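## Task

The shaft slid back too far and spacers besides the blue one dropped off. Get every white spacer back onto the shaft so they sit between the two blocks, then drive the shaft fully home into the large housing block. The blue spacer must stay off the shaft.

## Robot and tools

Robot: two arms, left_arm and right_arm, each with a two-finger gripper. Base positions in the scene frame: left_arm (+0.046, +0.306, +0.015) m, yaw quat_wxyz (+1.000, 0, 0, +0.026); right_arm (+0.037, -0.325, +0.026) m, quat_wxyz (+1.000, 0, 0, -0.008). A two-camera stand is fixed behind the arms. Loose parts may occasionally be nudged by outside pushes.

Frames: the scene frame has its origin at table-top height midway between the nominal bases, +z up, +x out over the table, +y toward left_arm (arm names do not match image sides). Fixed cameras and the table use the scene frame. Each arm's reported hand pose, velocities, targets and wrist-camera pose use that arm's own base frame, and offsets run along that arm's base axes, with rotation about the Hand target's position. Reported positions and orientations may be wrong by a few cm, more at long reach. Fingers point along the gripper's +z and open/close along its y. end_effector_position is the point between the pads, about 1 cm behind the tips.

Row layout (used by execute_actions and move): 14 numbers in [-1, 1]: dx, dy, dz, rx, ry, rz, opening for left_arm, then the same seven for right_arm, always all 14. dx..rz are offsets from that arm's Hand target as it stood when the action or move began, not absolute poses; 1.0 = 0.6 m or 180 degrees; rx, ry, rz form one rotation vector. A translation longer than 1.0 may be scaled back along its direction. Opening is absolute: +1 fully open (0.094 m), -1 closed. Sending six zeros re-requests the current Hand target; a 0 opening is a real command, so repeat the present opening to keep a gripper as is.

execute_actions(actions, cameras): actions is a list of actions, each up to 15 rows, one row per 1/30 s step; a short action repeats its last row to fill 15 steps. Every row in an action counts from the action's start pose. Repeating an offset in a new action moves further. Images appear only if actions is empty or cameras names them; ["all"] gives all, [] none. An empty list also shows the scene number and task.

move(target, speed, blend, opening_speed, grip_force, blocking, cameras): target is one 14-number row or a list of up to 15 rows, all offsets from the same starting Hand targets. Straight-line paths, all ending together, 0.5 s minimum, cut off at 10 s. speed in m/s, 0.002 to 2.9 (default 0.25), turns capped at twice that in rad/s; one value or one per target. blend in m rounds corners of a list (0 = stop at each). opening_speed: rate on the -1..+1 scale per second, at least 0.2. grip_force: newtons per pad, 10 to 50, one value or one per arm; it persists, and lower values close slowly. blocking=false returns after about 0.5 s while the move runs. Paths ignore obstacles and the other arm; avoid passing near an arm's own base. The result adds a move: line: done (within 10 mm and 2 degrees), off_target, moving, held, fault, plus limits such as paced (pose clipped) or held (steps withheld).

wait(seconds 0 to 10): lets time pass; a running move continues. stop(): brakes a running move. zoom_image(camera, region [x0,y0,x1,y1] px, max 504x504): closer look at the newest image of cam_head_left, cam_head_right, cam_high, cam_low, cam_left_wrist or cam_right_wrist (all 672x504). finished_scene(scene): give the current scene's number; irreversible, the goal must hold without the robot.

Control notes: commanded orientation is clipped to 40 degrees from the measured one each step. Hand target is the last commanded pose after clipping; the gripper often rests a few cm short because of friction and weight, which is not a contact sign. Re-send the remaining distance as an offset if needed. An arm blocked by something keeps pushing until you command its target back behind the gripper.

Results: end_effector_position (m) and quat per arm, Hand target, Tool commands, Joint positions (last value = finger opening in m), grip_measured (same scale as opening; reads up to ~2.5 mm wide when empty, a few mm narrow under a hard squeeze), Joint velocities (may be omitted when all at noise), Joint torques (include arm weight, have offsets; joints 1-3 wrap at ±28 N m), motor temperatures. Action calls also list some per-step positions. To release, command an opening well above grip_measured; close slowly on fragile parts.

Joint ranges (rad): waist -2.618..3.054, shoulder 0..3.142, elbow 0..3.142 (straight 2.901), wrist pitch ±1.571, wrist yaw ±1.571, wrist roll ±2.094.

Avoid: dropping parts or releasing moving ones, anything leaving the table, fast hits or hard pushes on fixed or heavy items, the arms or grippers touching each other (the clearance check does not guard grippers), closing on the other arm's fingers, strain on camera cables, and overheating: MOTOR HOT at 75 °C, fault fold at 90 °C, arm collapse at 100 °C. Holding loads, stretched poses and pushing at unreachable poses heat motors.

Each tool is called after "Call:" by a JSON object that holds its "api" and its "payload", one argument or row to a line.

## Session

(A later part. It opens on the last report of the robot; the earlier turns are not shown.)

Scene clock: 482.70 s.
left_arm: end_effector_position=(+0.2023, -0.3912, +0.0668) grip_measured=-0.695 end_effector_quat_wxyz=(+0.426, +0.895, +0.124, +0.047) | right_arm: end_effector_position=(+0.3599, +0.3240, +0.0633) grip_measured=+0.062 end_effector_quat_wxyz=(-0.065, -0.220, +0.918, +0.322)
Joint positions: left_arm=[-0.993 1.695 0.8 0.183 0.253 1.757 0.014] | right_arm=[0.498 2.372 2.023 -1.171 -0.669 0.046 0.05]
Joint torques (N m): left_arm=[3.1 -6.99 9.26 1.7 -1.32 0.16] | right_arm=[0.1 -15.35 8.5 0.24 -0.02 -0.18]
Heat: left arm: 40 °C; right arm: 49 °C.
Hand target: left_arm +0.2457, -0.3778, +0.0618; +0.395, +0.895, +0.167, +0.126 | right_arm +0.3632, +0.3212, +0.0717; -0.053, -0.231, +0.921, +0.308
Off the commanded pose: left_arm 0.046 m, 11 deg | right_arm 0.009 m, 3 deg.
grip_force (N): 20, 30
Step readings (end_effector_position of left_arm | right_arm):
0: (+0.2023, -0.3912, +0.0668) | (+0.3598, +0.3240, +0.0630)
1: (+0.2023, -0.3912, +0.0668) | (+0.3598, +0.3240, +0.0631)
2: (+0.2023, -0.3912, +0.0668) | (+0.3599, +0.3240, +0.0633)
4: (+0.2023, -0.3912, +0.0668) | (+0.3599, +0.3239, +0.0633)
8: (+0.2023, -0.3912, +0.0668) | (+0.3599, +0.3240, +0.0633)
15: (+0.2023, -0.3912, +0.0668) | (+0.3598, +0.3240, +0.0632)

Call:
{"api": "execute_actions", "payload": {
  "actions": [
    [[0,0,0,0,0,0,-0.85,-0.00593,-0.00303,-0.00017,-0.00302,0.00592,0,-0.06]]
  ]
}}

Call:
{"api": "execute_actions", "payload": {
  "actions": [
    [[0,0,0,0,0,0,-0.85,-0.00593,-0.00303,-0.00017,-0.00302,0.00592,0,-0.06]]
  ],
  "cameras": ["cam_right_wrist"]
}}

Call:
{"api": "zoom_image", "payload": {
  "camera": "cam_right_wrist",
  "region": [270, 340, 490, 504]
}}

Scene clock: 483.83 s.
left_arm: end_effector_position=(+0.2023, -0.3912, +0.0668) grip_measured=-0.695 end_effector_quat_wxyz=(+0.426, +0.895, +0.124, +0.047) | right_arm: end_effector_position=(+0.3597, +0.3239, +0.0633) grip_measured=+0.062 end_effector_quat_wxyz=(-0.066, -0.219, +0.919, +0.322)
Joint positions: left_arm=[-0.993 1.695 0.8 0.183 0.253 1.757 0.014] | right_arm=[0.498 2.372 2.023 -1.172 -0.669 0.046 0.05]
Joint torques (N m): left_arm=[3.1 -6.98 9.28 1.71 -1.33 0.17] | right_arm=[0.1 -15.21 8.68 0.04 -0.03 -0.18]
Heat: left arm: 40 °C; right arm: 49 °C.
Hand target: left_arm +0.2457, -0.3778, +0.0618; +0.395, +0.895, +0.167, +0.126 | right_arm +0.3596, +0.3194, +0.0716; -0.063, -0.228, +0.922, +0.306
Off the commanded pose: left_arm 0.046 m, 11 deg | right_arm 0.009 m, 2 deg.
grip_force (N): 20, 30
Step readings (end_effector_position of left_arm | right_arm):
0: (+0.2023, -0.3912, +0.0668) | (+0.3599, +0.3240, +0.0633)
1: (+0.2023, -0.3912, +0.0668) | (+0.3597, +0.3240, +0.0633)
2: (+0.2023, -0.3912, +0.0668) | (+0.3597, +0.3239, +0.0633)
4: (+0.2023, -0.3912, +0.0668) | (+0.3597, +0.3239, +0.0633)
8: (+0.2023, -0.3912, +0.0668) | (+0.3597, +0.3239, +0.0633)
15: (+0.2023, -0.3912, +0.0668) | (+0.3597, +0.3239, +0.0633)

Scene clock: 484.53 s.
left_arm: end_effector_position=(+0.2023, -0.3912, +0.0668) grip_measured=-0.695 end_effector_quat_wxyz=(+0.426, +0.895, +0.124, +0.047) | right_arm: end_effector_position=(+0.3568, +0.3211, +0.0645) grip_measured=+0.062 end_effector_quat_wxyz=(-0.073, -0.217, +0.921, +0.317)
Joint positions: left_arm=[-0.993 1.695 0.8 0.183 0.253 1.757 0.014] | right_arm=[0.498 2.372 2.032 -1.2 -0.661 0.046 0.05]
Joint torques (N m): left_arm=[3.1 -6.99 9.28 1.7 -1.33 0.16] | right_arm=[0.1 -14.84 8.42 0.04 -0.11 -0.18]
Heat: left arm: 40 °C; right arm: 49 °C.
Hand target: left_arm +0.2457, -0.3778, +0.0618; +0.395, +0.895, +0.167, +0.126 | right_arm +0.3561, +0.3176, +0.0714; -0.073, -0.224, +0.923, +0.303
Off the commanded pose: left_arm 0.046 m, 11 deg | right_arm 0.008 m, 2 deg.
grip_force (N): 20, 30
Step readings (end_effector_position of left_arm | right_arm):
0: (+0.2023, -0.3912, +0.0668) | (+0.3597, +0.3239, +0.0633)
1: (+0.2023, -0.3912, +0.0668) | (+0.3594, +0.3238, +0.0634)
2: (+0.2023, -0.3912, +0.0668) | (+0.3591, +0.3235, +0.0636)
4: (+0.2023, -0.3912, +0.0668) | (+0.3592, +0.3229, +0.0641)
8: (+0.2023, -0.3912, +0.0668) | (+0.3571, +0.3213, +0.0645)
15: (+0.2023, -0.3912, +0.0668) | (+0.3568, +0.3211, +0.0645)
Images, in order (width x height): cam_right_wrist 672x504.

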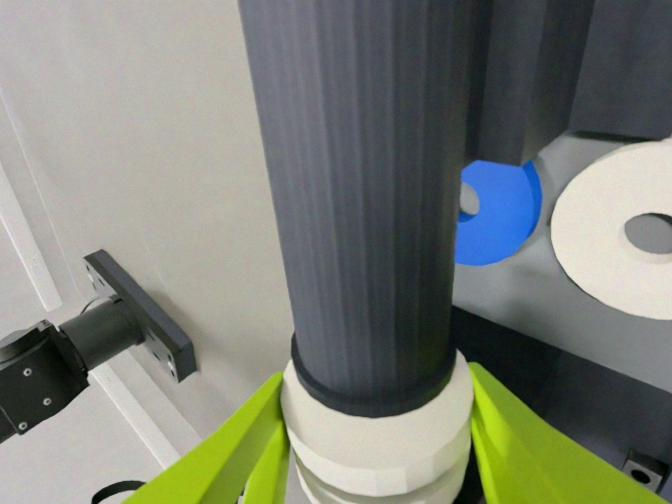

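Scaled by 2.291 from the camera's 672x504 image, which has a finer 960x720 frame.

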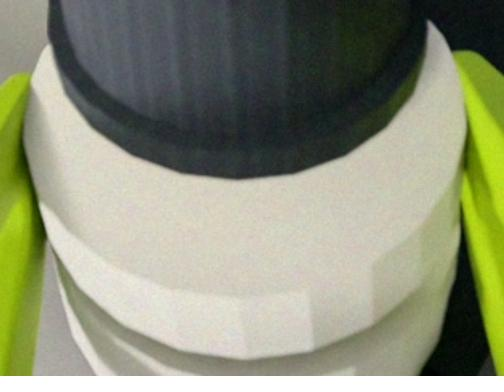

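Call:
{"api": "zoom_image", "payload": {
  "camera": "cam_right_wrist",
  "region": [284, 456, 348, 504]
}}

Call:
{"api": "zoom_image", "payload": {
  "camera": "cam_right_wrist",
  "region": [420, 456, 484, 504]
}}

Scaled by 7.875 from the camera's 672x504 image, which has a finer 960x720 frame.

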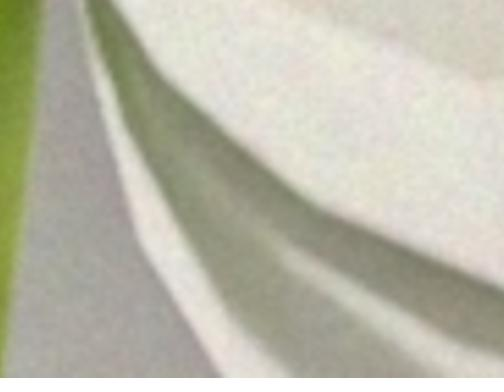

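Scaled by 7.875 from the camera's 672x504 image, which has a finer 960x720 frame.

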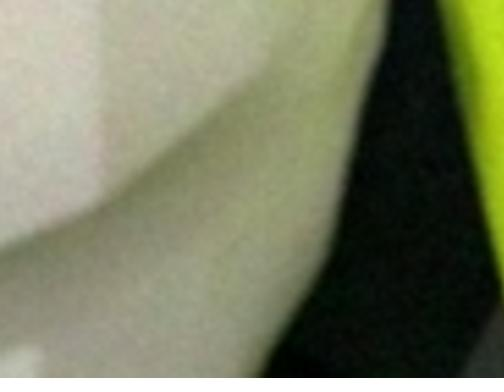

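Call:
{"api": "execute_actions", "payload": {
  "actions": [
    [[0,0,0,0,0,0,-0.85,-0.00593,-0.00303,-0.00017,-0.00302,0.00592,0,-0.06]]
  ],
  "cameras": ["cam_right_wrist"]
}}

Call:
{"api": "zoom_image", "payload": {
  "camera": "cam_right_wrist",
  "region": [270, 340, 490, 504]
}}

Call:
{"api": "zoom_image", "payload": {
  "camera": "cam_right_wrist",
  "region": [284, 456, 348, 504]
}}

Scene clock: 487.50 s.
left_arm: end_effector_position=(+0.2023, -0.3912, +0.0668) grip_measured=-0.695 end_effector_quat_wxyz=(+0.426, +0.895, +0.124, +0.047) | right_arm: end_effector_position=(+0.3557, +0.3204, +0.0650) grip_measured=+0.062 end_effector_quat_wxyz=(-0.076, -0.216, +0.921, +0.315)
Joint positions: left_arm=[-0.993 1.695 0.8 0.183 0.253 1.757 0.014] | right_arm=[0.498 2.372 2.034 -1.209 -0.661 0.046 0.05]
Joint torques (N m): left_arm=[3.1 -6.99 9.28 1.7 -1.32 0.16] | right_arm=[0.13 -14.65 8.53 -0.11 -0.12 -0.17]
Heat: left arm: 40 °C; right arm: 49 °C.
Hand target: left_arm +0.2457, -0.3778, +0.0618; +0.395, +0.895, +0.167, +0.126 | right_arm +0.3525, +0.3158, +0.0714; -0.082, -0.221, +0.924, +0.301
Off the commanded pose: left_arm 0.046 m, 11 deg | right_arm 0.009 m, 2 deg.
grip_force (N): 20, 30
Step readings (end_effector_position of left_arm | right_arm):
0: (+0.2023, -0.3912, +0.0668) | (+0.3568, +0.3211, +0.0645)
1: (+0.2023, -0.3912, +0.0668) | (+0.3563, +0.3209, +0.0645)
2: (+0.2023, -0.3912, +0.0668) | (+0.3559, +0.3207, +0.0645)
4: (+0.2023, -0.3912, +0.0668) | (+0.3557, +0.3206, +0.0648)
8: (+0.2023, -0.3912, +0.0668) | (+0.3557, +0.3204, +0.0650)
15: (+0.2023, -0.3912, +0.0668) | (+0.3557, +0.3204, +0.0650)
Images, in order (width x height): cam_right_wrist 672x504.

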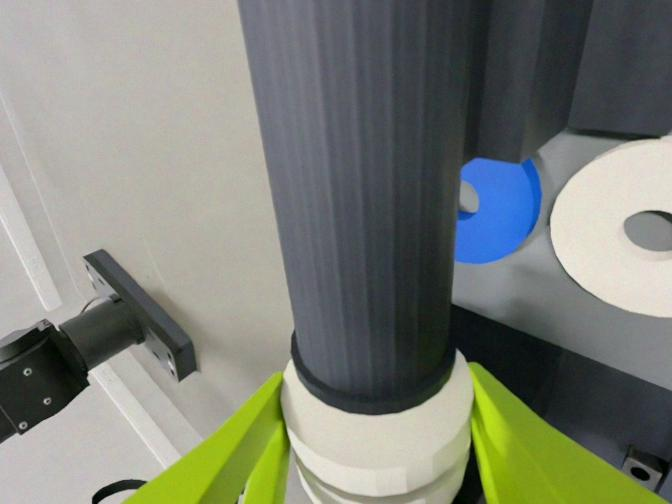

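Scaled by 2.291 from the camera's 672x504 image, which has a finer 960x720 frame.

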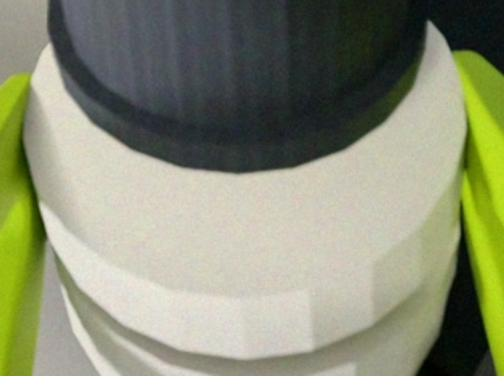

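Scaled by 7.875 from the camera's 672x504 image, which has a finer 960x720 frame.

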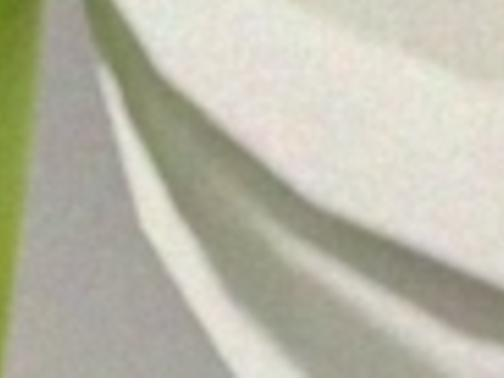

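Call:
{"api": "execute_actions", "payload": {
  "actions": [
    [[0,0,0,0,0,0,-0.85,-0.00593,-0.00303,-0.00017,-0.00302,0.00592,0,-0.06]]
  ]
}}

Call:
{"api": "execute_actions", "payload": {
  "actions": [
    [[0,0,0,0,0,0,-0.85,-0.00593,-0.00303,-0.00017,-0.00302,0.00592,0,-0.06]]
  ],
  "cameras": ["cam_right_wrist"]
}}

Call:
{"api": "zoom_image", "payload": {
  "camera": "cam_right_wrist",
  "region": [270, 340, 490, 504]
}}

Call:
{"api": "zoom_image", "payload": {
  "camera": "cam_right_wrist",
  "region": [284, 456, 348, 504]
}}

Scene clock: 488.90 s.
left_arm: end_effector_position=(+0.2023, -0.3912, +0.0668) grip_measured=-0.695 end_effector_quat_wxyz=(+0.426, +0.895, +0.124, +0.047) | right_arm: end_effector_position=(+0.3550, +0.3198, +0.0654) grip_measured=+0.062 end_effector_quat_wxyz=(-0.078, -0.215, +0.921, +0.314)
Joint positions: left_arm=[-0.993 1.695 0.8 0.183 0.253 1.757 0.014] | right_arm=[0.498 2.372 2.036 -1.216 -0.659 0.046 0.05]
Joint torques (N m): left_arm=[3.08 -6.99 9.26 1.7 -1.32 0.16] | right_arm=[0.13 -14.45 8.59 -0.27 -0.14 -0.17]
Heat: left arm: 40 °C; right arm: 49 °C.
Hand target: left_arm +0.2457, -0.3778, +0.0618; +0.395, +0.895, +0.167, +0.126 | right_arm +0.3490, +0.3140, +0.0712; -0.092, -0.218, +0.924, +0.299
Off the commanded pose: left_arm 0.046 m, 11 deg | right_arm 0.010 m, 2 deg.
grip_force (N): 20, 30
Step readings (end_effector_position of left_arm | right_arm):
0: (+0.2023, -0.3912, +0.0668) | (+0.3557, +0.3204, +0.0650)
1: (+0.2023, -0.3912, +0.0668) | (+0.3555, +0.3203, +0.0650)
2: (+0.2023, -0.3912, +0.0668) | (+0.3551, +0.3201, +0.0651)
4: (+0.2023, -0.3912, +0.0668) | (+0.3550, +0.3199, +0.0653)
8: (+0.2023, -0.3912, +0.0668) | (+0.3550, +0.3198, +0.0654)
15: (+0.2023, -0.3912, +0.0668) | (+0.3550, +0.3198, +0.0654)

Scene clock: 489.60 s.
left_arm: end_effector_position=(+0.2023, -0.3912, +0.0668) grip_measured=-0.695 end_effector_quat_wxyz=(+0.426, +0.895, +0.124, +0.047) | right_arm: end_effector_position=(+0.3548, +0.3197, +0.0654) grip_measured=+0.062 end_effector_quat_wxyz=(-0.079, -0.215, +0.921, +0.314)
Joint positions: left_arm=[-0.993 1.695 0.8 0.183 0.253 1.757 0.014] | right_arm=[0.498 2.372 2.036 -1.217 -0.659 0.046 0.05]
Joint torques (N m): left_arm=[3.1 -6.99 9.26 1.7 -1.33 0.16] | right_arm=[0.13 -14.28 8.79 -0.48 -0.15 -0.15]
Heat: left arm: 40 °C; right arm: 49 °C.
Hand target: left_arm +0.2457, -0.3778, +0.0618; +0.395, +0.895, +0.167, +0.126 | right_arm +0.3454, +0.3121, +0.0711; -0.102, -0.215, +0.925, +0.296
Off the commanded pose: left_arm 0.046 m, 11 deg | right_arm 0.013 m, 3 deg.
grip_force (N): 20, 30
Step readings (end_effector_position of left_arm | right_arm):
0: (+0.2023, -0.3912, +0.0668) | (+0.3550, +0.3198, +0.0654)
1: (+0.2023, -0.3912, +0.0668) | (+0.3548, +0.3197, +0.0654)
2: (+0.2023, -0.3912, +0.0668) | (+0.3548, +0.3197, +0.0654)
4: (+0.2023, -0.3912, +0.0668) | (+0.3548, +0.3197, +0.0654)
8: (+0.2023, -0.3912, +0.0668) | (+0.3548, +0.3197, +0.0654)
15: (+0.2023, -0.3912, +0.0668) | (+0.3548, +0.3197, +0.0654)
Images, in order (width x height): cam_right_wrist 672x504.

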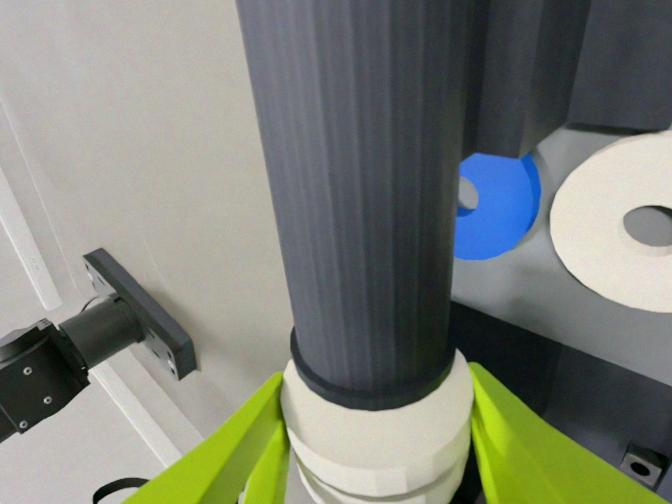

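Scaled by 2.291 from the camera's 672x504 image, which has a finer 960x720 frame.

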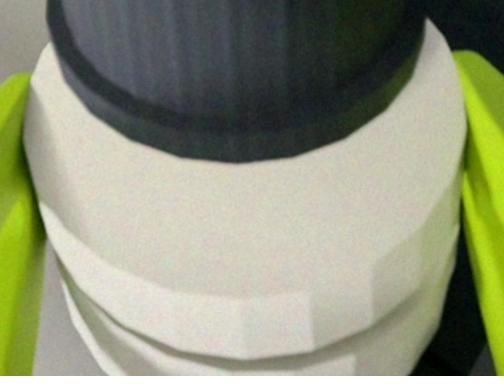

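Scaled by 7.875 from the camera's 672x504 image, which has a finer 960x720 frame.

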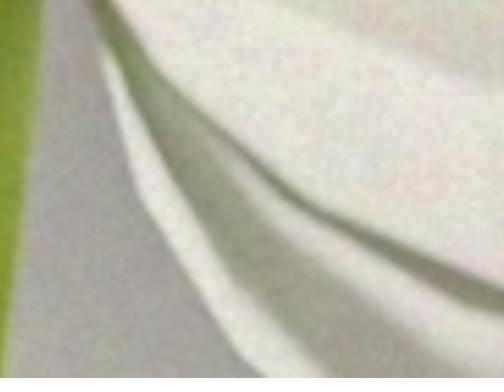

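Call:
{"api": "wait", "payload": {
  "seconds": 0.1,
  "cameras": ["cam_high", "cam_low"]
}}

Call:
{"api": "zoom_image", "payload": {
  "camera": "cam_low",
  "region": [308, 230, 338, 256]
}}

Call:
{"api": "zoom_image", "payload": {
  "camera": "cam_high",
  "region": [300, 235, 350, 285]
}}

Scene clock: 491.20 s.
left_arm: end_effector_position=(+0.2023, -0.3912, +0.0668) grip_measured=-0.695 end_effector_quat_wxyz=(+0.426, +0.895, +0.124, +0.047) | right_arm: end_effector_position=(+0.3548, +0.3197, +0.0654) grip_measured=+0.062 end_effector_quat_wxyz=(-0.079, -0.215, +0.921, +0.314)
Joint positions: left_arm=[-0.993 1.695 0.8 0.183 0.253 1.757 0.014] | right_arm=[0.498 2.372 2.036 -1.217 -0.659 0.046 0.05]
Joint torques (N m): left_arm=[3.1 -6.99 9.26 1.7 -1.33 0.16] | right_arm=[0.14 -14.3 8.77 -0.47 -0.15 -0.16]
Heat: left arm: 40 °C; right arm: 49 °C.
Hand target: left_arm +0.2457, -0.3778, +0.0618; +0.395, +0.895, +0.167, +0.126 | right_arm +0.3454, +0.3121, +0.0711; -0.102, -0.215, +0.925, +0.296
Tool commands: left_gripper/opening=-0.85 right_gripper/opening=-0.06
Off the commanded pose: left_arm 0.046 m, 11 deg | right_arm 0.013 m, 3 deg.
grip_force (N): 20, 30
wait: 0.10 s; at rest from the start
Images, in order (width x height): cam_high 672x504, cam_low 672x504.

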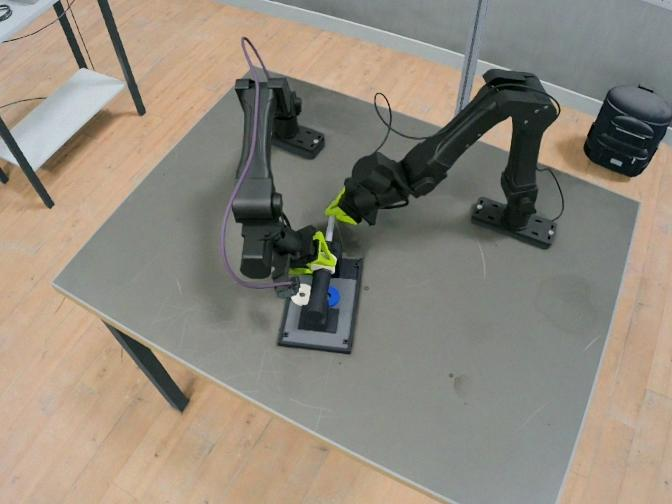

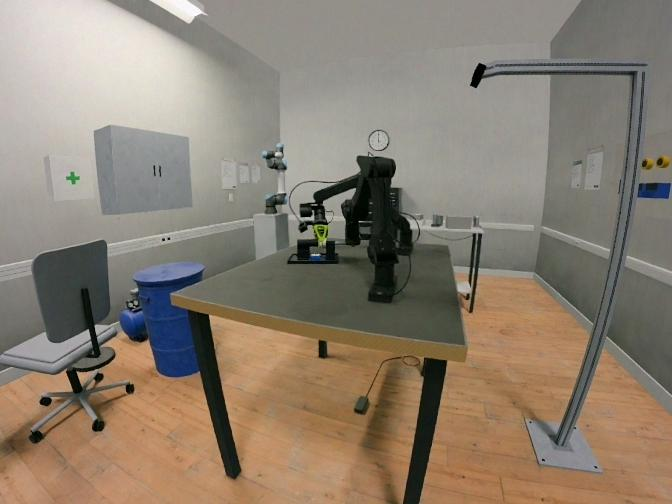

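Scaled by 16.800 from the camera's 672x504 image, which has a finer 960x720 frame.

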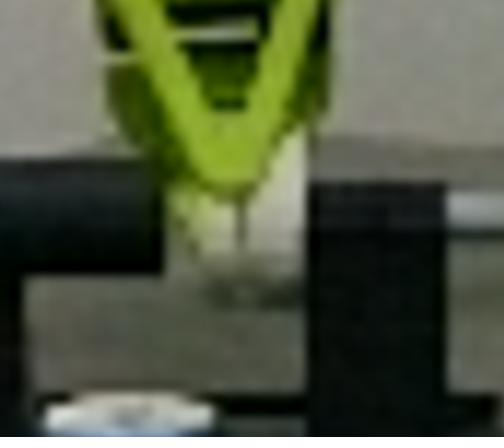

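Scaled by 10.080 from the camera's 672x504 image, which has a finer 960x720 frame.

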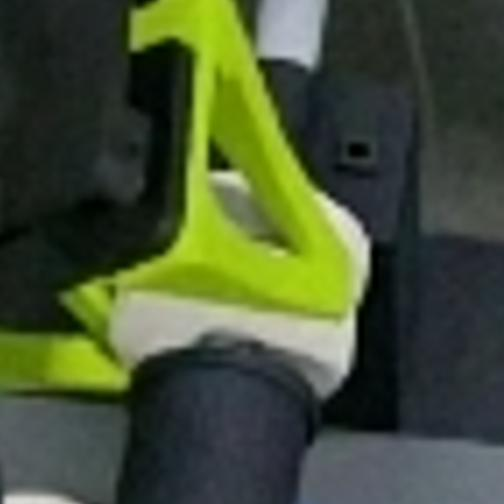

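Call:
{"api": "zoom_image", "payload": {
  "camera": "cam_high",
  "region": [308, 258, 338, 278]
}}

Scaled by 16.800 from the camera's 672x504 image, which has a finer 960x720 frame.

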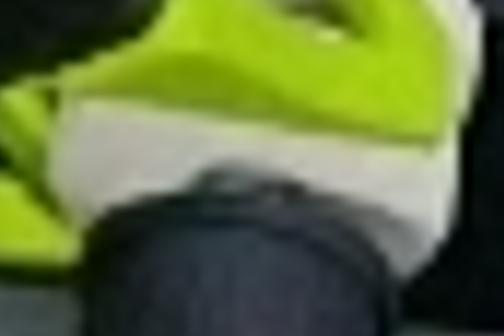

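Call:
{"api": "execute_actions", "payload": {
  "actions": [
    [[0,0,0,0,0,0,-0.85,0.00593,0.00303,0.00017,0.00302,-0.00592,0,-0.06]]
  ]
}}

Call:
{"api": "move", "payload": {
  "target": [0,0,0,0,0,0,-0.85,0,0,0,0,0,0,0.12],
  "opening_speed": 0.3,
  "cameras": ["cam_right_wrist", "cam_high"]
}}

Call:
{"api": "zoom_image", "payload": {
  "camera": "cam_right_wrist",
  "region": [270, 340, 490, 504]
}}

Call:
{"api": "zoom_image", "payload": {
  "camera": "cam_high",
  "region": [308, 258, 338, 278]
}}

Scene clock: 494.23 s.
left_arm: end_effector_position=(+0.2023, -0.3912, +0.0668) grip_measured=-0.695 end_effector_quat_wxyz=(+0.426, +0.895, +0.124, +0.047) | right_arm: end_effector_position=(+0.3548, +0.3197, +0.0654) grip_measured=+0.062 end_effector_quat_wxyz=(-0.079, -0.215, +0.921, +0.314)
Joint positions: left_arm=[-0.993 1.695 0.8 0.183 0.253 1.757 0.014] | right_arm=[0.498 2.372 2.036 -1.217 -0.659 0.046 0.05]
Joint torques (N m): left_arm=[3.1 -7.01 9.28 1.7 -1.32 0.16] | right_arm=[0.13 -14.45 8.58 -0.26 -0.14 -0.17]
Heat: left arm: 40 °C; right arm: 48 °C.
Hand target: left_arm +0.2457, -0.3778, +0.0618; +0.395, +0.895, +0.167, +0.126 | right_arm +0.3489, +0.3139, +0.0712; -0.092, -0.218, +0.924, +0.299
Off the commanded pose: left_arm 0.046 m, 11 deg | right_arm 0.010 m, 2 deg.
grip_force (N): 20, 30
Step readings (end_effector_position of left_arm | right_arm):
0: (+0.2023, -0.3912, +0.0668) | (+0.3548, +0.3197, +0.0654)
1: (+0.2023, -0.3912, +0.0668) | (+0.3548, +0.3197, +0.0654)
2: (+0.2023, -0.3912, +0.0668) | (+0.3548, +0.3197, +0.0654)
4: (+0.2023, -0.3912, +0.0668) | (+0.3548, +0.3197, +0.0654)
8: (+0.2023, -0.3912, +0.0668) | (+0.3548, +0.3197, +0.0654)
15: (+0.2023, -0.3912, +0.0668) | (+0.3548, +0.3197, +0.0654)

Scene clock: 495.10 s.
left_arm: end_effector_position=(+0.2024, -0.3911, +0.0668) grip_measured=-0.695 end_effector_quat_wxyz=(+0.426, +0.895, +0.124, +0.048) | right_arm: end_effector_position=(+0.3476, +0.3157, +0.0650) grip_measured=+0.118 end_effector_quat_wxyz=(-0.095, -0.211, +0.923, +0.307)
Joint positions: left_arm=[-0.993 1.695 0.8 0.183 0.253 1.757 0.014] | right_arm=[0.499 2.372 2.036 -1.255 -0.655 0.043 0.053]
Joint torques (N m): left_arm=[3.08 -6.99 9.28 1.7 -1.33 0.16] | right_arm=[0.03 -14.24 8.7 0.04 -0.18 -0.15]
Heat: left arm: 40 °C; right arm: 48 °C.
Hand target: left_arm +0.2457, -0.3778, +0.0617; +0.395, +0.895, +0.167, +0.126 | right_arm +0.3489, +0.3140, +0.0712; -0.092, -0.218, +0.925, +0.299
Off the commanded pose: left_arm 0.046 m, 11 deg | right_arm 0.007 m, 1 deg.
grip_force (N): 20, 30
move: off_target (left_arm)
Images, in order (width x height): cam_high 672x504, cam_right_wrist 672x504.

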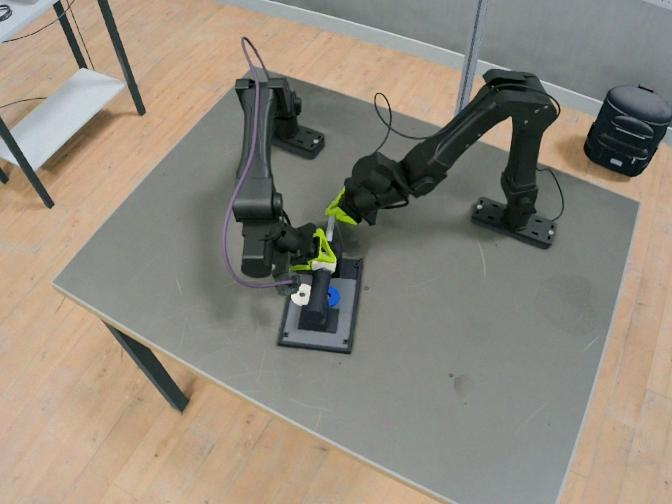

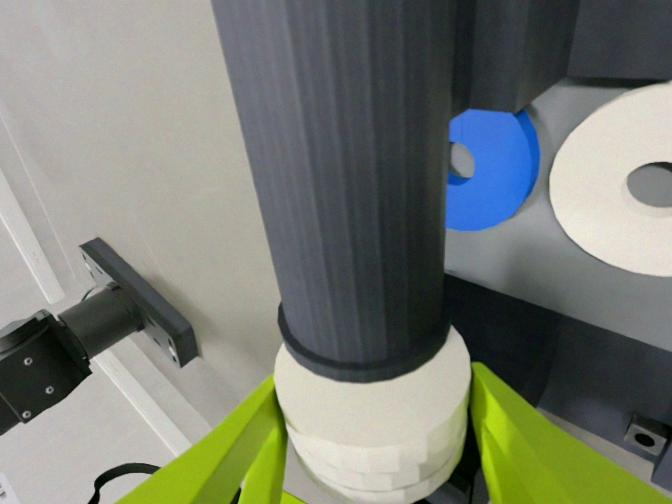

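Scaled by 2.291 from the camera's 672x504 image, which has a finer 960x720 frame.

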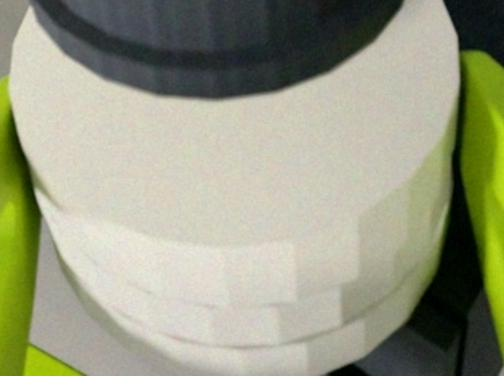

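Scaled by 16.800 from the camera's 672x504 image, which has a finer 960x720 frame.

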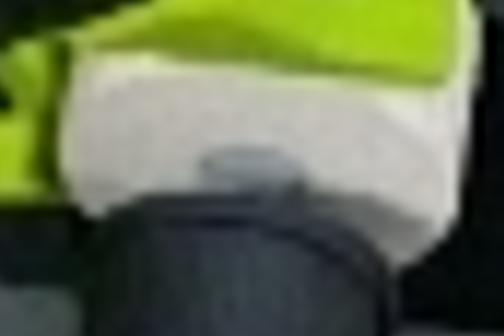

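Call:
{"api": "move", "payload": {
  "target": [0,0,0,0,0,0,-0.85,0,0,0,0,0,0,0.35],
  "opening_speed": 0.5
}}

Call:
{"api": "move", "payload": {
  "target": [0,0,0,0,0,0,-0.85,0.0407,-0.0703,0.1057,0,0,0,0.35],
  "speed": 0.08,
  "cameras": ["cam_right_wrist", "cam_high"]
}}

Call:
{"api": "zoom_image", "payload": {
  "camera": "cam_high",
  "region": [270, 220, 370, 360]
}}

Scene clock: 497.33 s.
left_arm: end_effector_position=(+0.2024, -0.3911, +0.0668) grip_measured=-0.695 end_effector_quat_wxyz=(+0.426, +0.895, +0.124, +0.048) | right_arm: end_effector_position=(+0.3458, +0.3117, +0.0630) grip_measured=+0.348 end_effector_quat_wxyz=(-0.100, -0.210, +0.926, +0.297)
Joint positions: left_arm=[-0.993 1.695 0.8 0.183 0.253 1.757 0.014] | right_arm=[0.499 2.372 2.036 -1.271 -0.636 0.041 0.063]
Joint torques (N m): left_arm=[3.08 -6.99 9.28 1.7 -1.33 0.16] | right_arm=[0.05 -14.13 8.8 0.15 -0.36 -0.12]
Heat: left arm: 40 °C; right arm: 48 °C.
Hand target: left_arm +0.2457, -0.3778, +0.0617; +0.395, +0.895, +0.167, +0.126 | right_arm +0.3489, +0.3139, +0.0712; -0.092, -0.218, +0.925, +0.299
Off the commanded pose: left_arm 0.046 m, 11 deg | right_arm 0.009 m, 1 deg.
grip_force (N): 20, 30
move: off_target (left_arm)

Scene clock: 498.80 s.
left_arm: end_effector_position=(+0.2024, -0.3911, +0.0668) grip_measured=-0.695 end_effector_quat_wxyz=(+0.426, +0.895, +0.124, +0.048) | right_arm: end_effector_position=(+0.3704, +0.2719, +0.1264) grip_measured=+0.348 end_effector_quat_wxyz=(-0.080, -0.204, +0.928, +0.302)
Joint positions: left_arm=[-0.993 1.695 0.8 0.183 0.253 1.757 0.014] | right_arm=[0.397 2.376 2.296 -1.548 -0.633 -0.054 0.063]
Joint torques (N m): left_arm=[3.11 -6.98 9.28 1.7 -1.32 0.16] | right_arm=[-0.31 -14.42 7.99 0.2 -0.37 -0.14]
Heat: left arm: 40 °C; right arm: 48 °C.
Hand target: left_arm +0.2457, -0.3778, +0.0617; +0.395, +0.895, +0.167, +0.126 | right_arm +0.3734, +0.2717, +0.1346; -0.092, -0.218, +0.925, +0.299
Off the commanded pose: left_arm 0.046 m, 11 deg | right_arm 0.009 m, 2 deg.
joint sent to its limit (right arm) — joint 4 (wrist pitch), lower limit. The joint targets are off in orientation, not in position.
grip_force (N): 20, 30
move: off_target (left_arm)
Images, in order (width x height): cam_high 672x504, cam_right_wrist 672x504.

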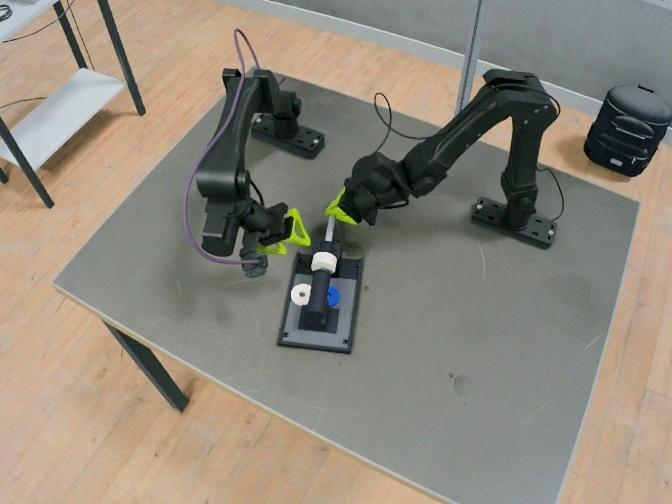

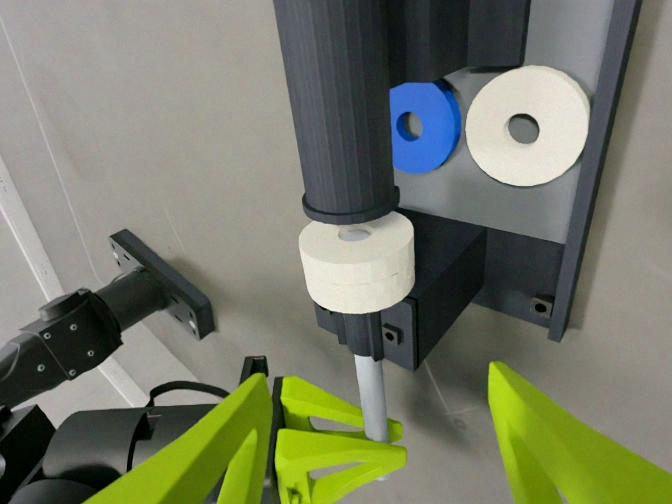

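Scaled by 3.600 from the camera's 672x504 image, which has a finer 960x720 frame.

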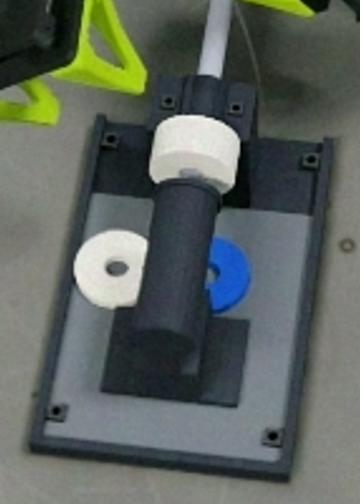

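Call:
{"api": "zoom_image", "payload": {
  "camera": "cam_right_wrist",
  "region": [290, 180, 430, 340]
}}

Scaled by 3.150 from the camera's 672x504 image, which has a finer 960x720 frame.

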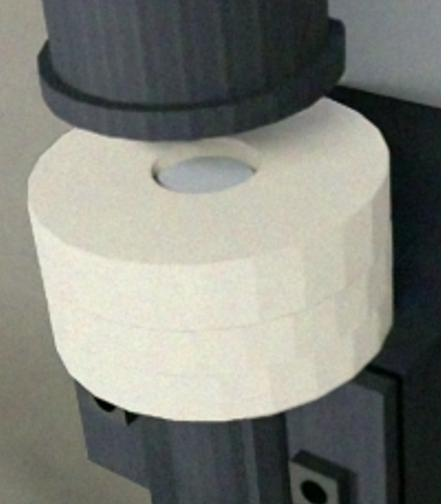

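Call:
{"api": "zoom_image", "payload": {
  "camera": "cam_right_wrist",
  "region": [380, 0, 672, 219]
}}

Scaled by 1.726 from the camera's 672x504 image, which has a finer 960x720 frame.

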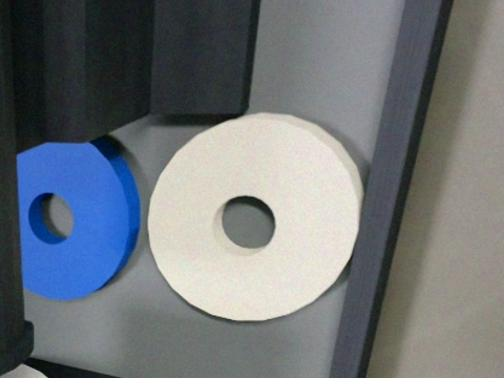

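Call:
{"api": "zoom_image", "payload": {
  "camera": "cam_right_wrist",
  "region": [540, 40, 640, 180]
}}

Scaled by 3.600 from the camera's 672x504 image, which has a finer 960x720 frame.

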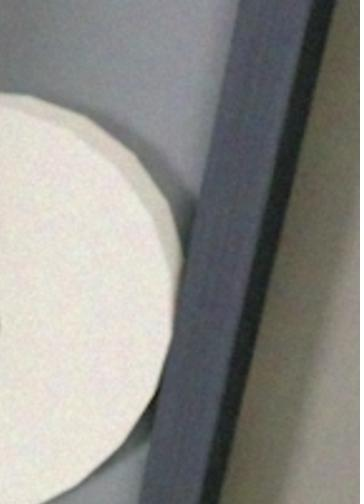

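Call:
{"api": "wait", "payload": {
  "seconds": 0.1,
  "cameras": ["all"]
}}

Call:
{"api": "zoom_image", "payload": {
  "camera": "cam_low",
  "region": [284, 232, 344, 268]
}}

Call:
{"api": "zoom_image", "payload": {
  "camera": "cam_high",
  "region": [274, 270, 334, 330]
}}

Call:
{"api": "zoom_image", "payload": {
  "camera": "cam_head_right",
  "region": [300, 110, 370, 180]
}}

Scene clock: 538.30 s.
left_arm: end_effector_position=(+0.2024, -0.3911, +0.0668) grip_measured=-0.695 end_effector_quat_wxyz=(+0.426, +0.895, +0.124, +0.048) | right_arm: end_effector_position=(+0.3703, +0.2719, +0.1264) grip_measured=+0.348 end_effector_quat_wxyz=(-0.080, -0.204, +0.928, +0.302)
Joint positions: left_arm=[-0.993 1.695 0.8 0.183 0.253 1.757 0.014] | right_arm=[0.397 2.376 2.296 -1.549 -0.633 -0.055 0.063]
Joint torques (N m): left_arm=[3.1 -6.99 9.28 1.7 -1.33 0.16] | right_arm=[-0.32 -14.42 7.97 0.21 -0.37 -0.14]
Motor temperatures (°C): left_arm=[26 28 37 40 29 23 28] | right_arm=[25 43 30 28 24 25 25]
Heat: left arm: 40 °C; right arm: 43 °C.
Hand target: left_arm +0.2457, -0.3778, +0.0617; +0.395, +0.895, +0.167, +0.126 | right_arm +0.3734, +0.2717, +0.1346; -0.092, -0.218, +0.925, +0.299
Tool commands: left_gripper/opening=-0.85 right_gripper/opening=+0.35
Off the commanded pose: left_arm 0.046 m, 11 deg | right_arm 0.009 m, 2 deg.
grip_force (N): 20, 30
wait: 0.10 s; at rest from the start

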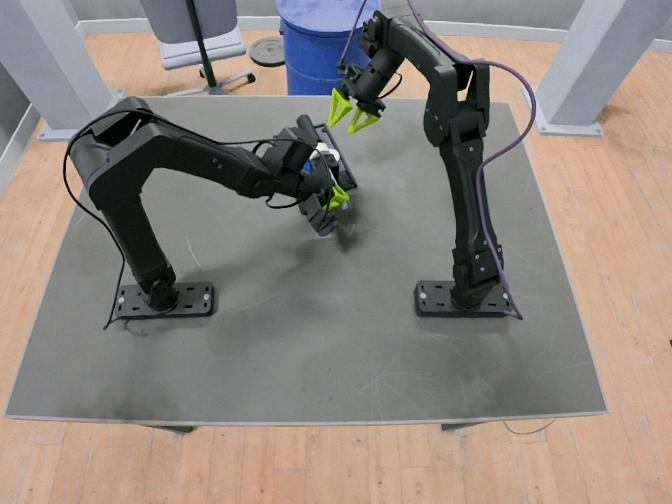

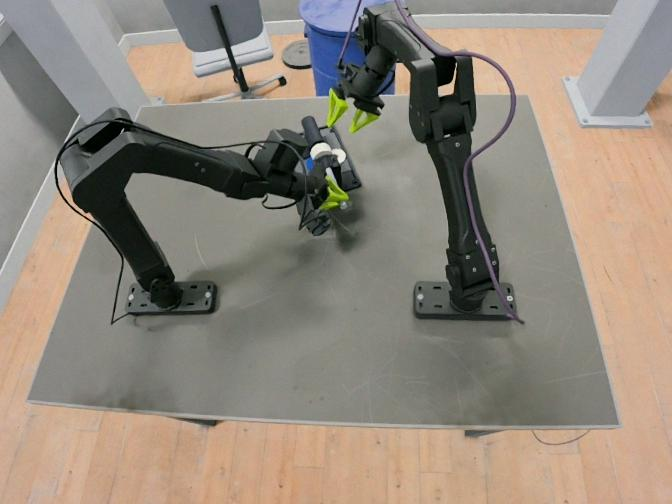

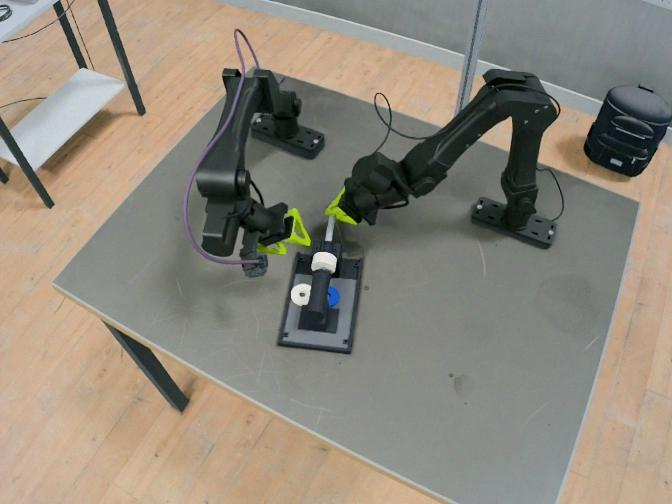

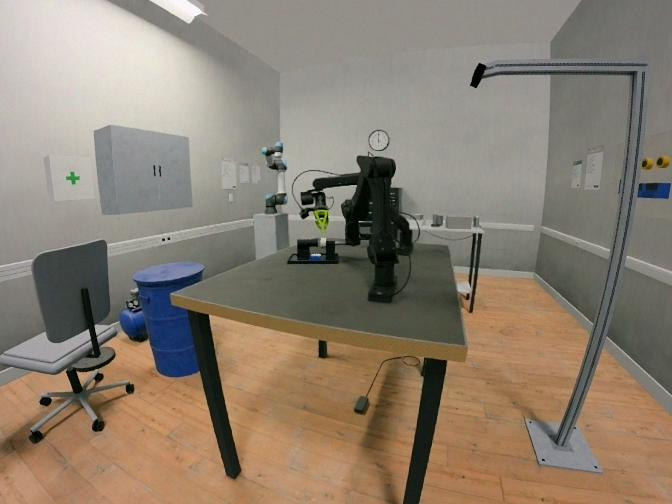

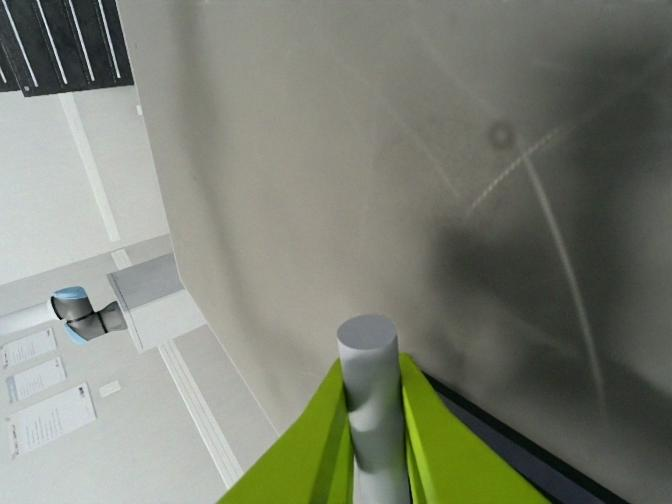

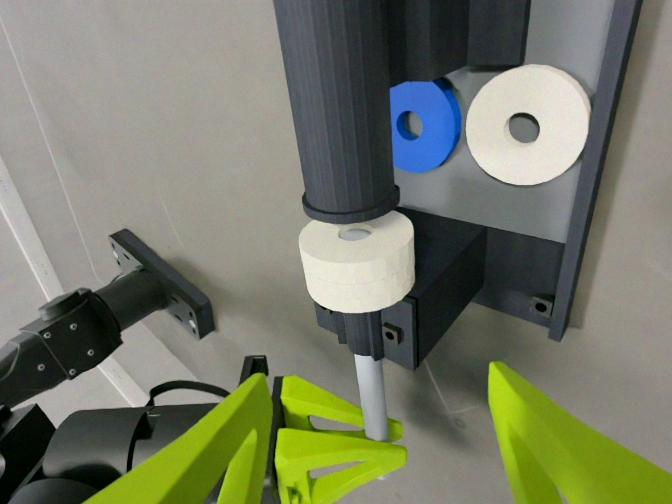

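Scaled by 8.400 from the camera's 672x504 image, which has a finer 960x720 frame.

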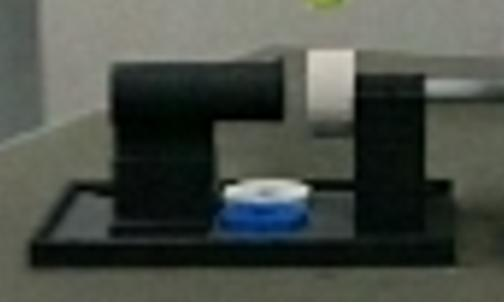

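Scaled by 8.400 from the camera's 672x504 image, which has a finer 960x720 frame.

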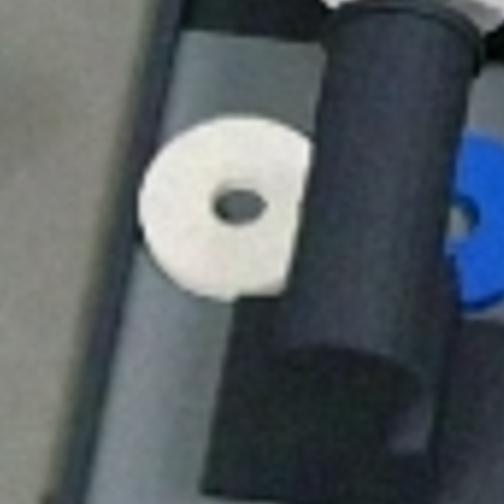

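Scaled by 7.200 from the camera's 672x504 image, which has a finer 960x720 frame.

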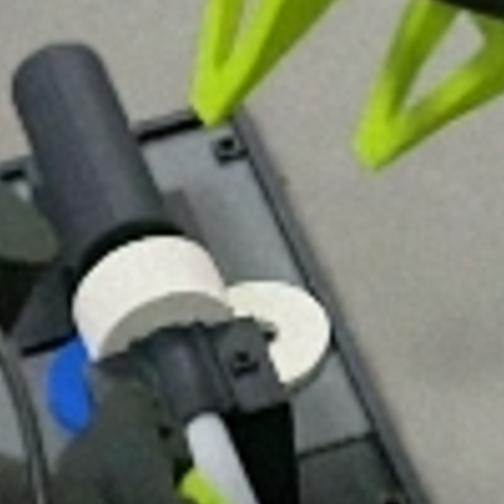

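Call:
{"api": "move", "payload": {
  "target": [0,0,0,0,0,0,-0.85,0.0493,-0.0745,0.009,0.088,-0.2944,0.2425,0.35],
  "speed": 0.25,
  "cameras": ["cam_right_wrist", "cam_high", "cam_head_right"]
}}

Scene clock: 552.40 s.
left_arm: end_effector_position=(+0.2024, -0.3911, +0.0668) grip_measured=-0.695 end_effector_quat_wxyz=(+0.426, +0.895, +0.124, +0.048) | right_arm: end_effector_position=(+0.4033, +0.2252, +0.1167) grip_measured=+0.348 end_effector_quat_wxyz=(-0.215, +0.648, -0.692, -0.236)
Joint positions: left_arm=[-0.993 1.695 0.8 0.183 0.253 1.757 0.014] | right_arm=[0.277 2.111 1.808 -1.071 -0.624 -1.164 0.063]
Joint torques (N m): left_arm=[3.08 -6.99 9.28 1.7 -1.33 0.16] | right_arm=[-0.58 -17.5 5.6 0.95 -0.7 -0.12]
Heat: left arm: 39 °C; right arm: 43 °C.
Hand target: left_arm +0.2457, -0.3778, +0.0617; +0.395, +0.895, +0.167, +0.126 | right_arm +0.4030, +0.2270, +0.1400; -0.247, +0.650, -0.679, -0.237
Off the commanded pose: left_arm 0.046 m, 11 deg | right_arm 0.023 m, 4 deg.
grip_force (N): 20, 30
move: off_target (left_arm, right_arm)
Images, in order (width x height): cam_head_right 672x504, cam_high 672x504, cam_right_wrist 672x504.

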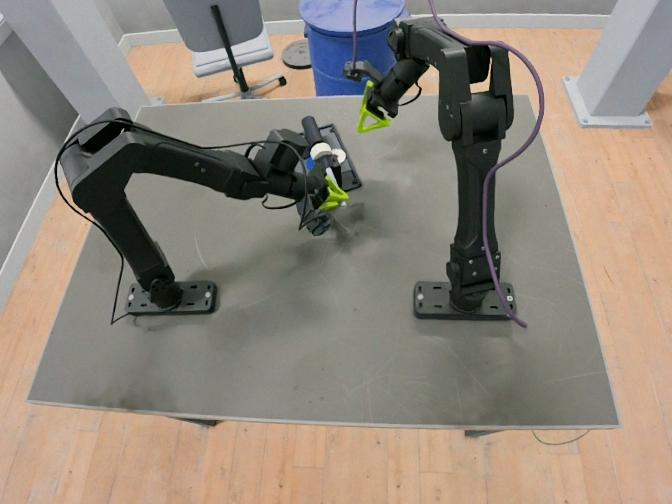

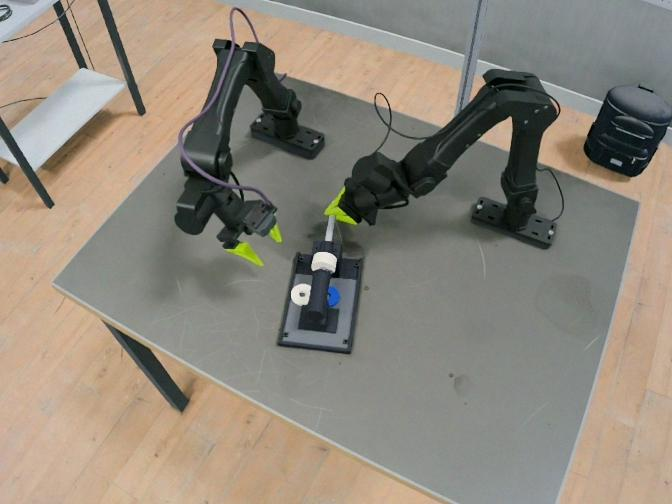

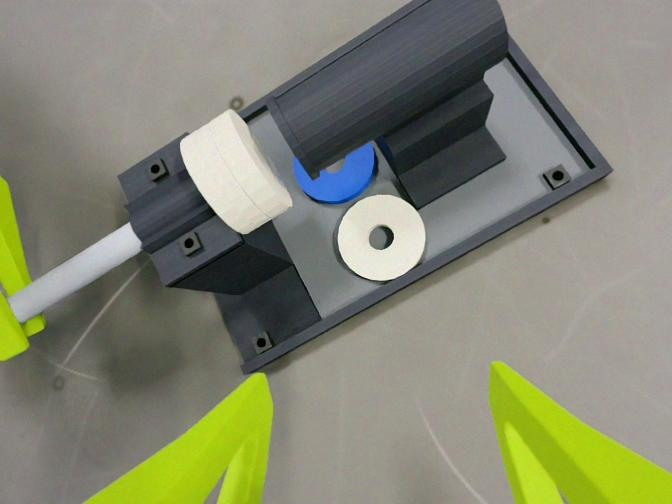

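Call:
{"api": "zoom_image", "payload": {
  "camera": "cam_right_wrist",
  "region": [260, 80, 620, 350]
}}

Scaled by 1.400 from the camera's 672x504 image, which has a finer 960x720 frame.

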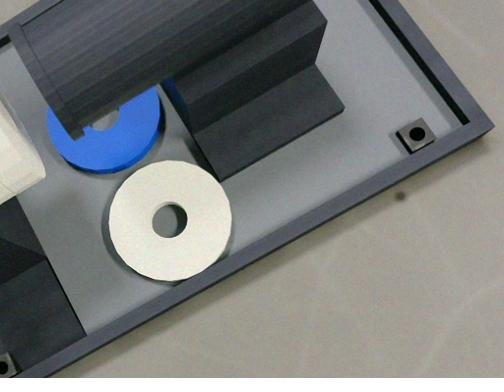

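Call:
{"api": "move", "payload": {
  "target": [0,0,0,0,0,0,-0.85,0.0057,0.0617,-0.125,0,0,0,0.35],
  "speed": 0.12,
  "cameras": ["cam_right_wrist"]
}}

Scene clock: 559.73 s.
left_arm: end_effector_position=(+0.2024, -0.3911, +0.0668) grip_measured=-0.695 end_effector_quat_wxyz=(+0.426, +0.895, +0.124, +0.048) | right_arm: end_effector_position=(+0.4086, +0.2608, +0.0755) grip_measured=+0.348 end_effector_quat_wxyz=(-0.253, +0.651, -0.678, -0.228)
Joint positions: left_arm=[-0.993 1.695 0.8 0.183 0.253 1.757 0.014] | right_arm=[0.347 2.126 1.637 -0.755 -0.624 -1.077 0.063]
Joint torques (N m): left_arm=[3.11 -6.97 9.28 1.7 -1.32 0.16] | right_arm=[0.29 -10.66 5.82 1.18 -0.46 0.03]
Heat: left arm: 39 °C; right arm: 43 °C.
Hand target: left_arm +0.2457, -0.3778, +0.0617; +0.395, +0.895, +0.167, +0.126 | right_arm +0.4064, +0.2641, +0.0650; -0.247, +0.650, -0.679, -0.237
Off the commanded pose: left_arm 0.046 m, 11 deg | right_arm 0.011 m, 1 deg.
grip_force (N): 20, 30
move: off_target (left_arm, right_arm)
Images, in order (width x height): cam_right_wrist 672x504.

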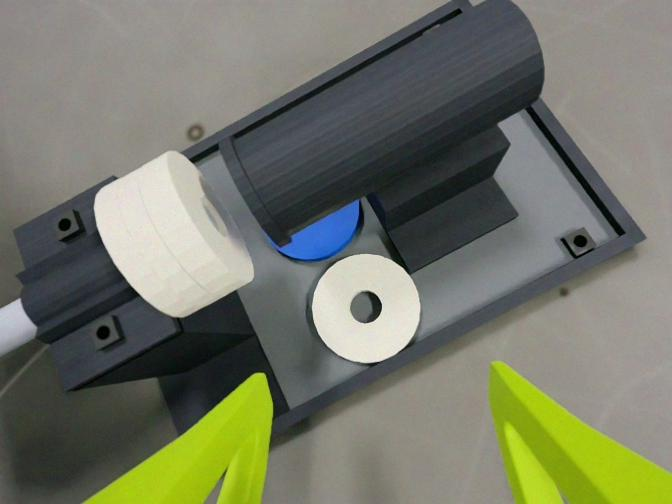

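Call:
{"api": "move", "payload": {
  "target": [0,0,0,0,0,0,-0.85,-0.001,0.0317,-0.075,0,0,0,0.30],
  "speed": 0.08,
  "cameras": ["cam_right_wrist"]
}}

Scene clock: 562.27 s.
left_arm: end_effector_position=(+0.2024, -0.3911, +0.0668) grip_measured=-0.695 end_effector_quat_wxyz=(+0.426, +0.895, +0.124, +0.048) | right_arm: end_effector_position=(+0.4094, +0.2797, +0.0311) grip_measured=+0.302 end_effector_quat_wxyz=(-0.253, +0.650, -0.679, -0.229)
Joint positions: left_arm=[-0.993 1.695 0.8 0.183 0.253 1.757 0.014] | right_arm=[0.386 2.203 1.571 -0.585 -0.614 -1.029 0.061]
Joint torques (N m): left_arm=[3.1 -7.01 9.29 1.7 -1.33 0.16] | right_arm=[0.44 -11 5.67 1.24 -0.41 0.03]
Heat: left arm: 39 °C; right arm: 43 °C.
Hand target: left_arm +0.2457, -0.3778, +0.0617; +0.395, +0.895, +0.167, +0.126 | right_arm +0.4058, +0.2830, +0.0200; -0.247, +0.650, -0.679, -0.237
Off the commanded pose: left_arm 0.046 m, 11 deg | right_arm 0.012 m, 1 deg.
grip_force (N): 20, 30
move: off_target (left_arm, right_arm)
Images, in order (width x height): cam_right_wrist 672x504.

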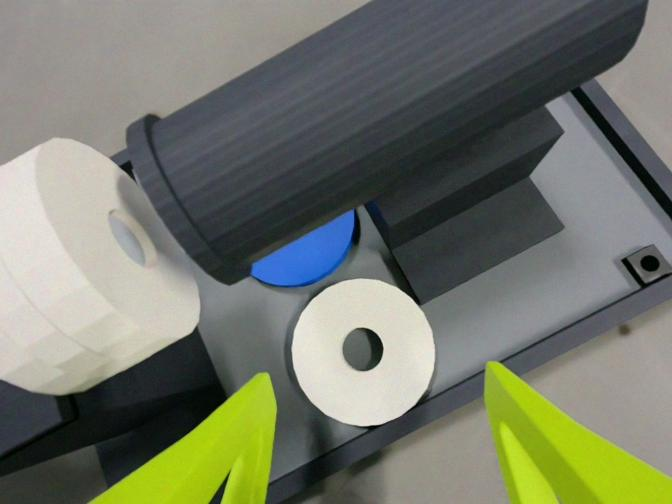

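Call:
{"api": "zoom_image", "payload": {
  "camera": "cam_right_wrist",
  "region": [240, 260, 520, 470]
}}

Scaled by 1.800 from the camera's 672x504 image, which has a finer 960x720 frame.

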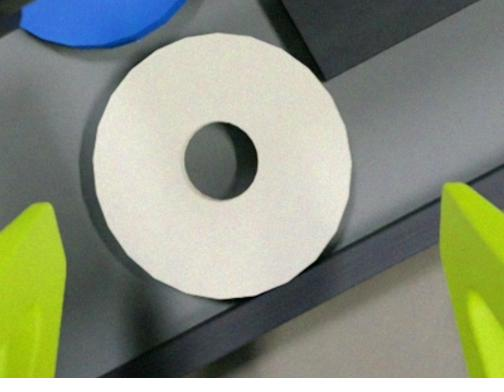

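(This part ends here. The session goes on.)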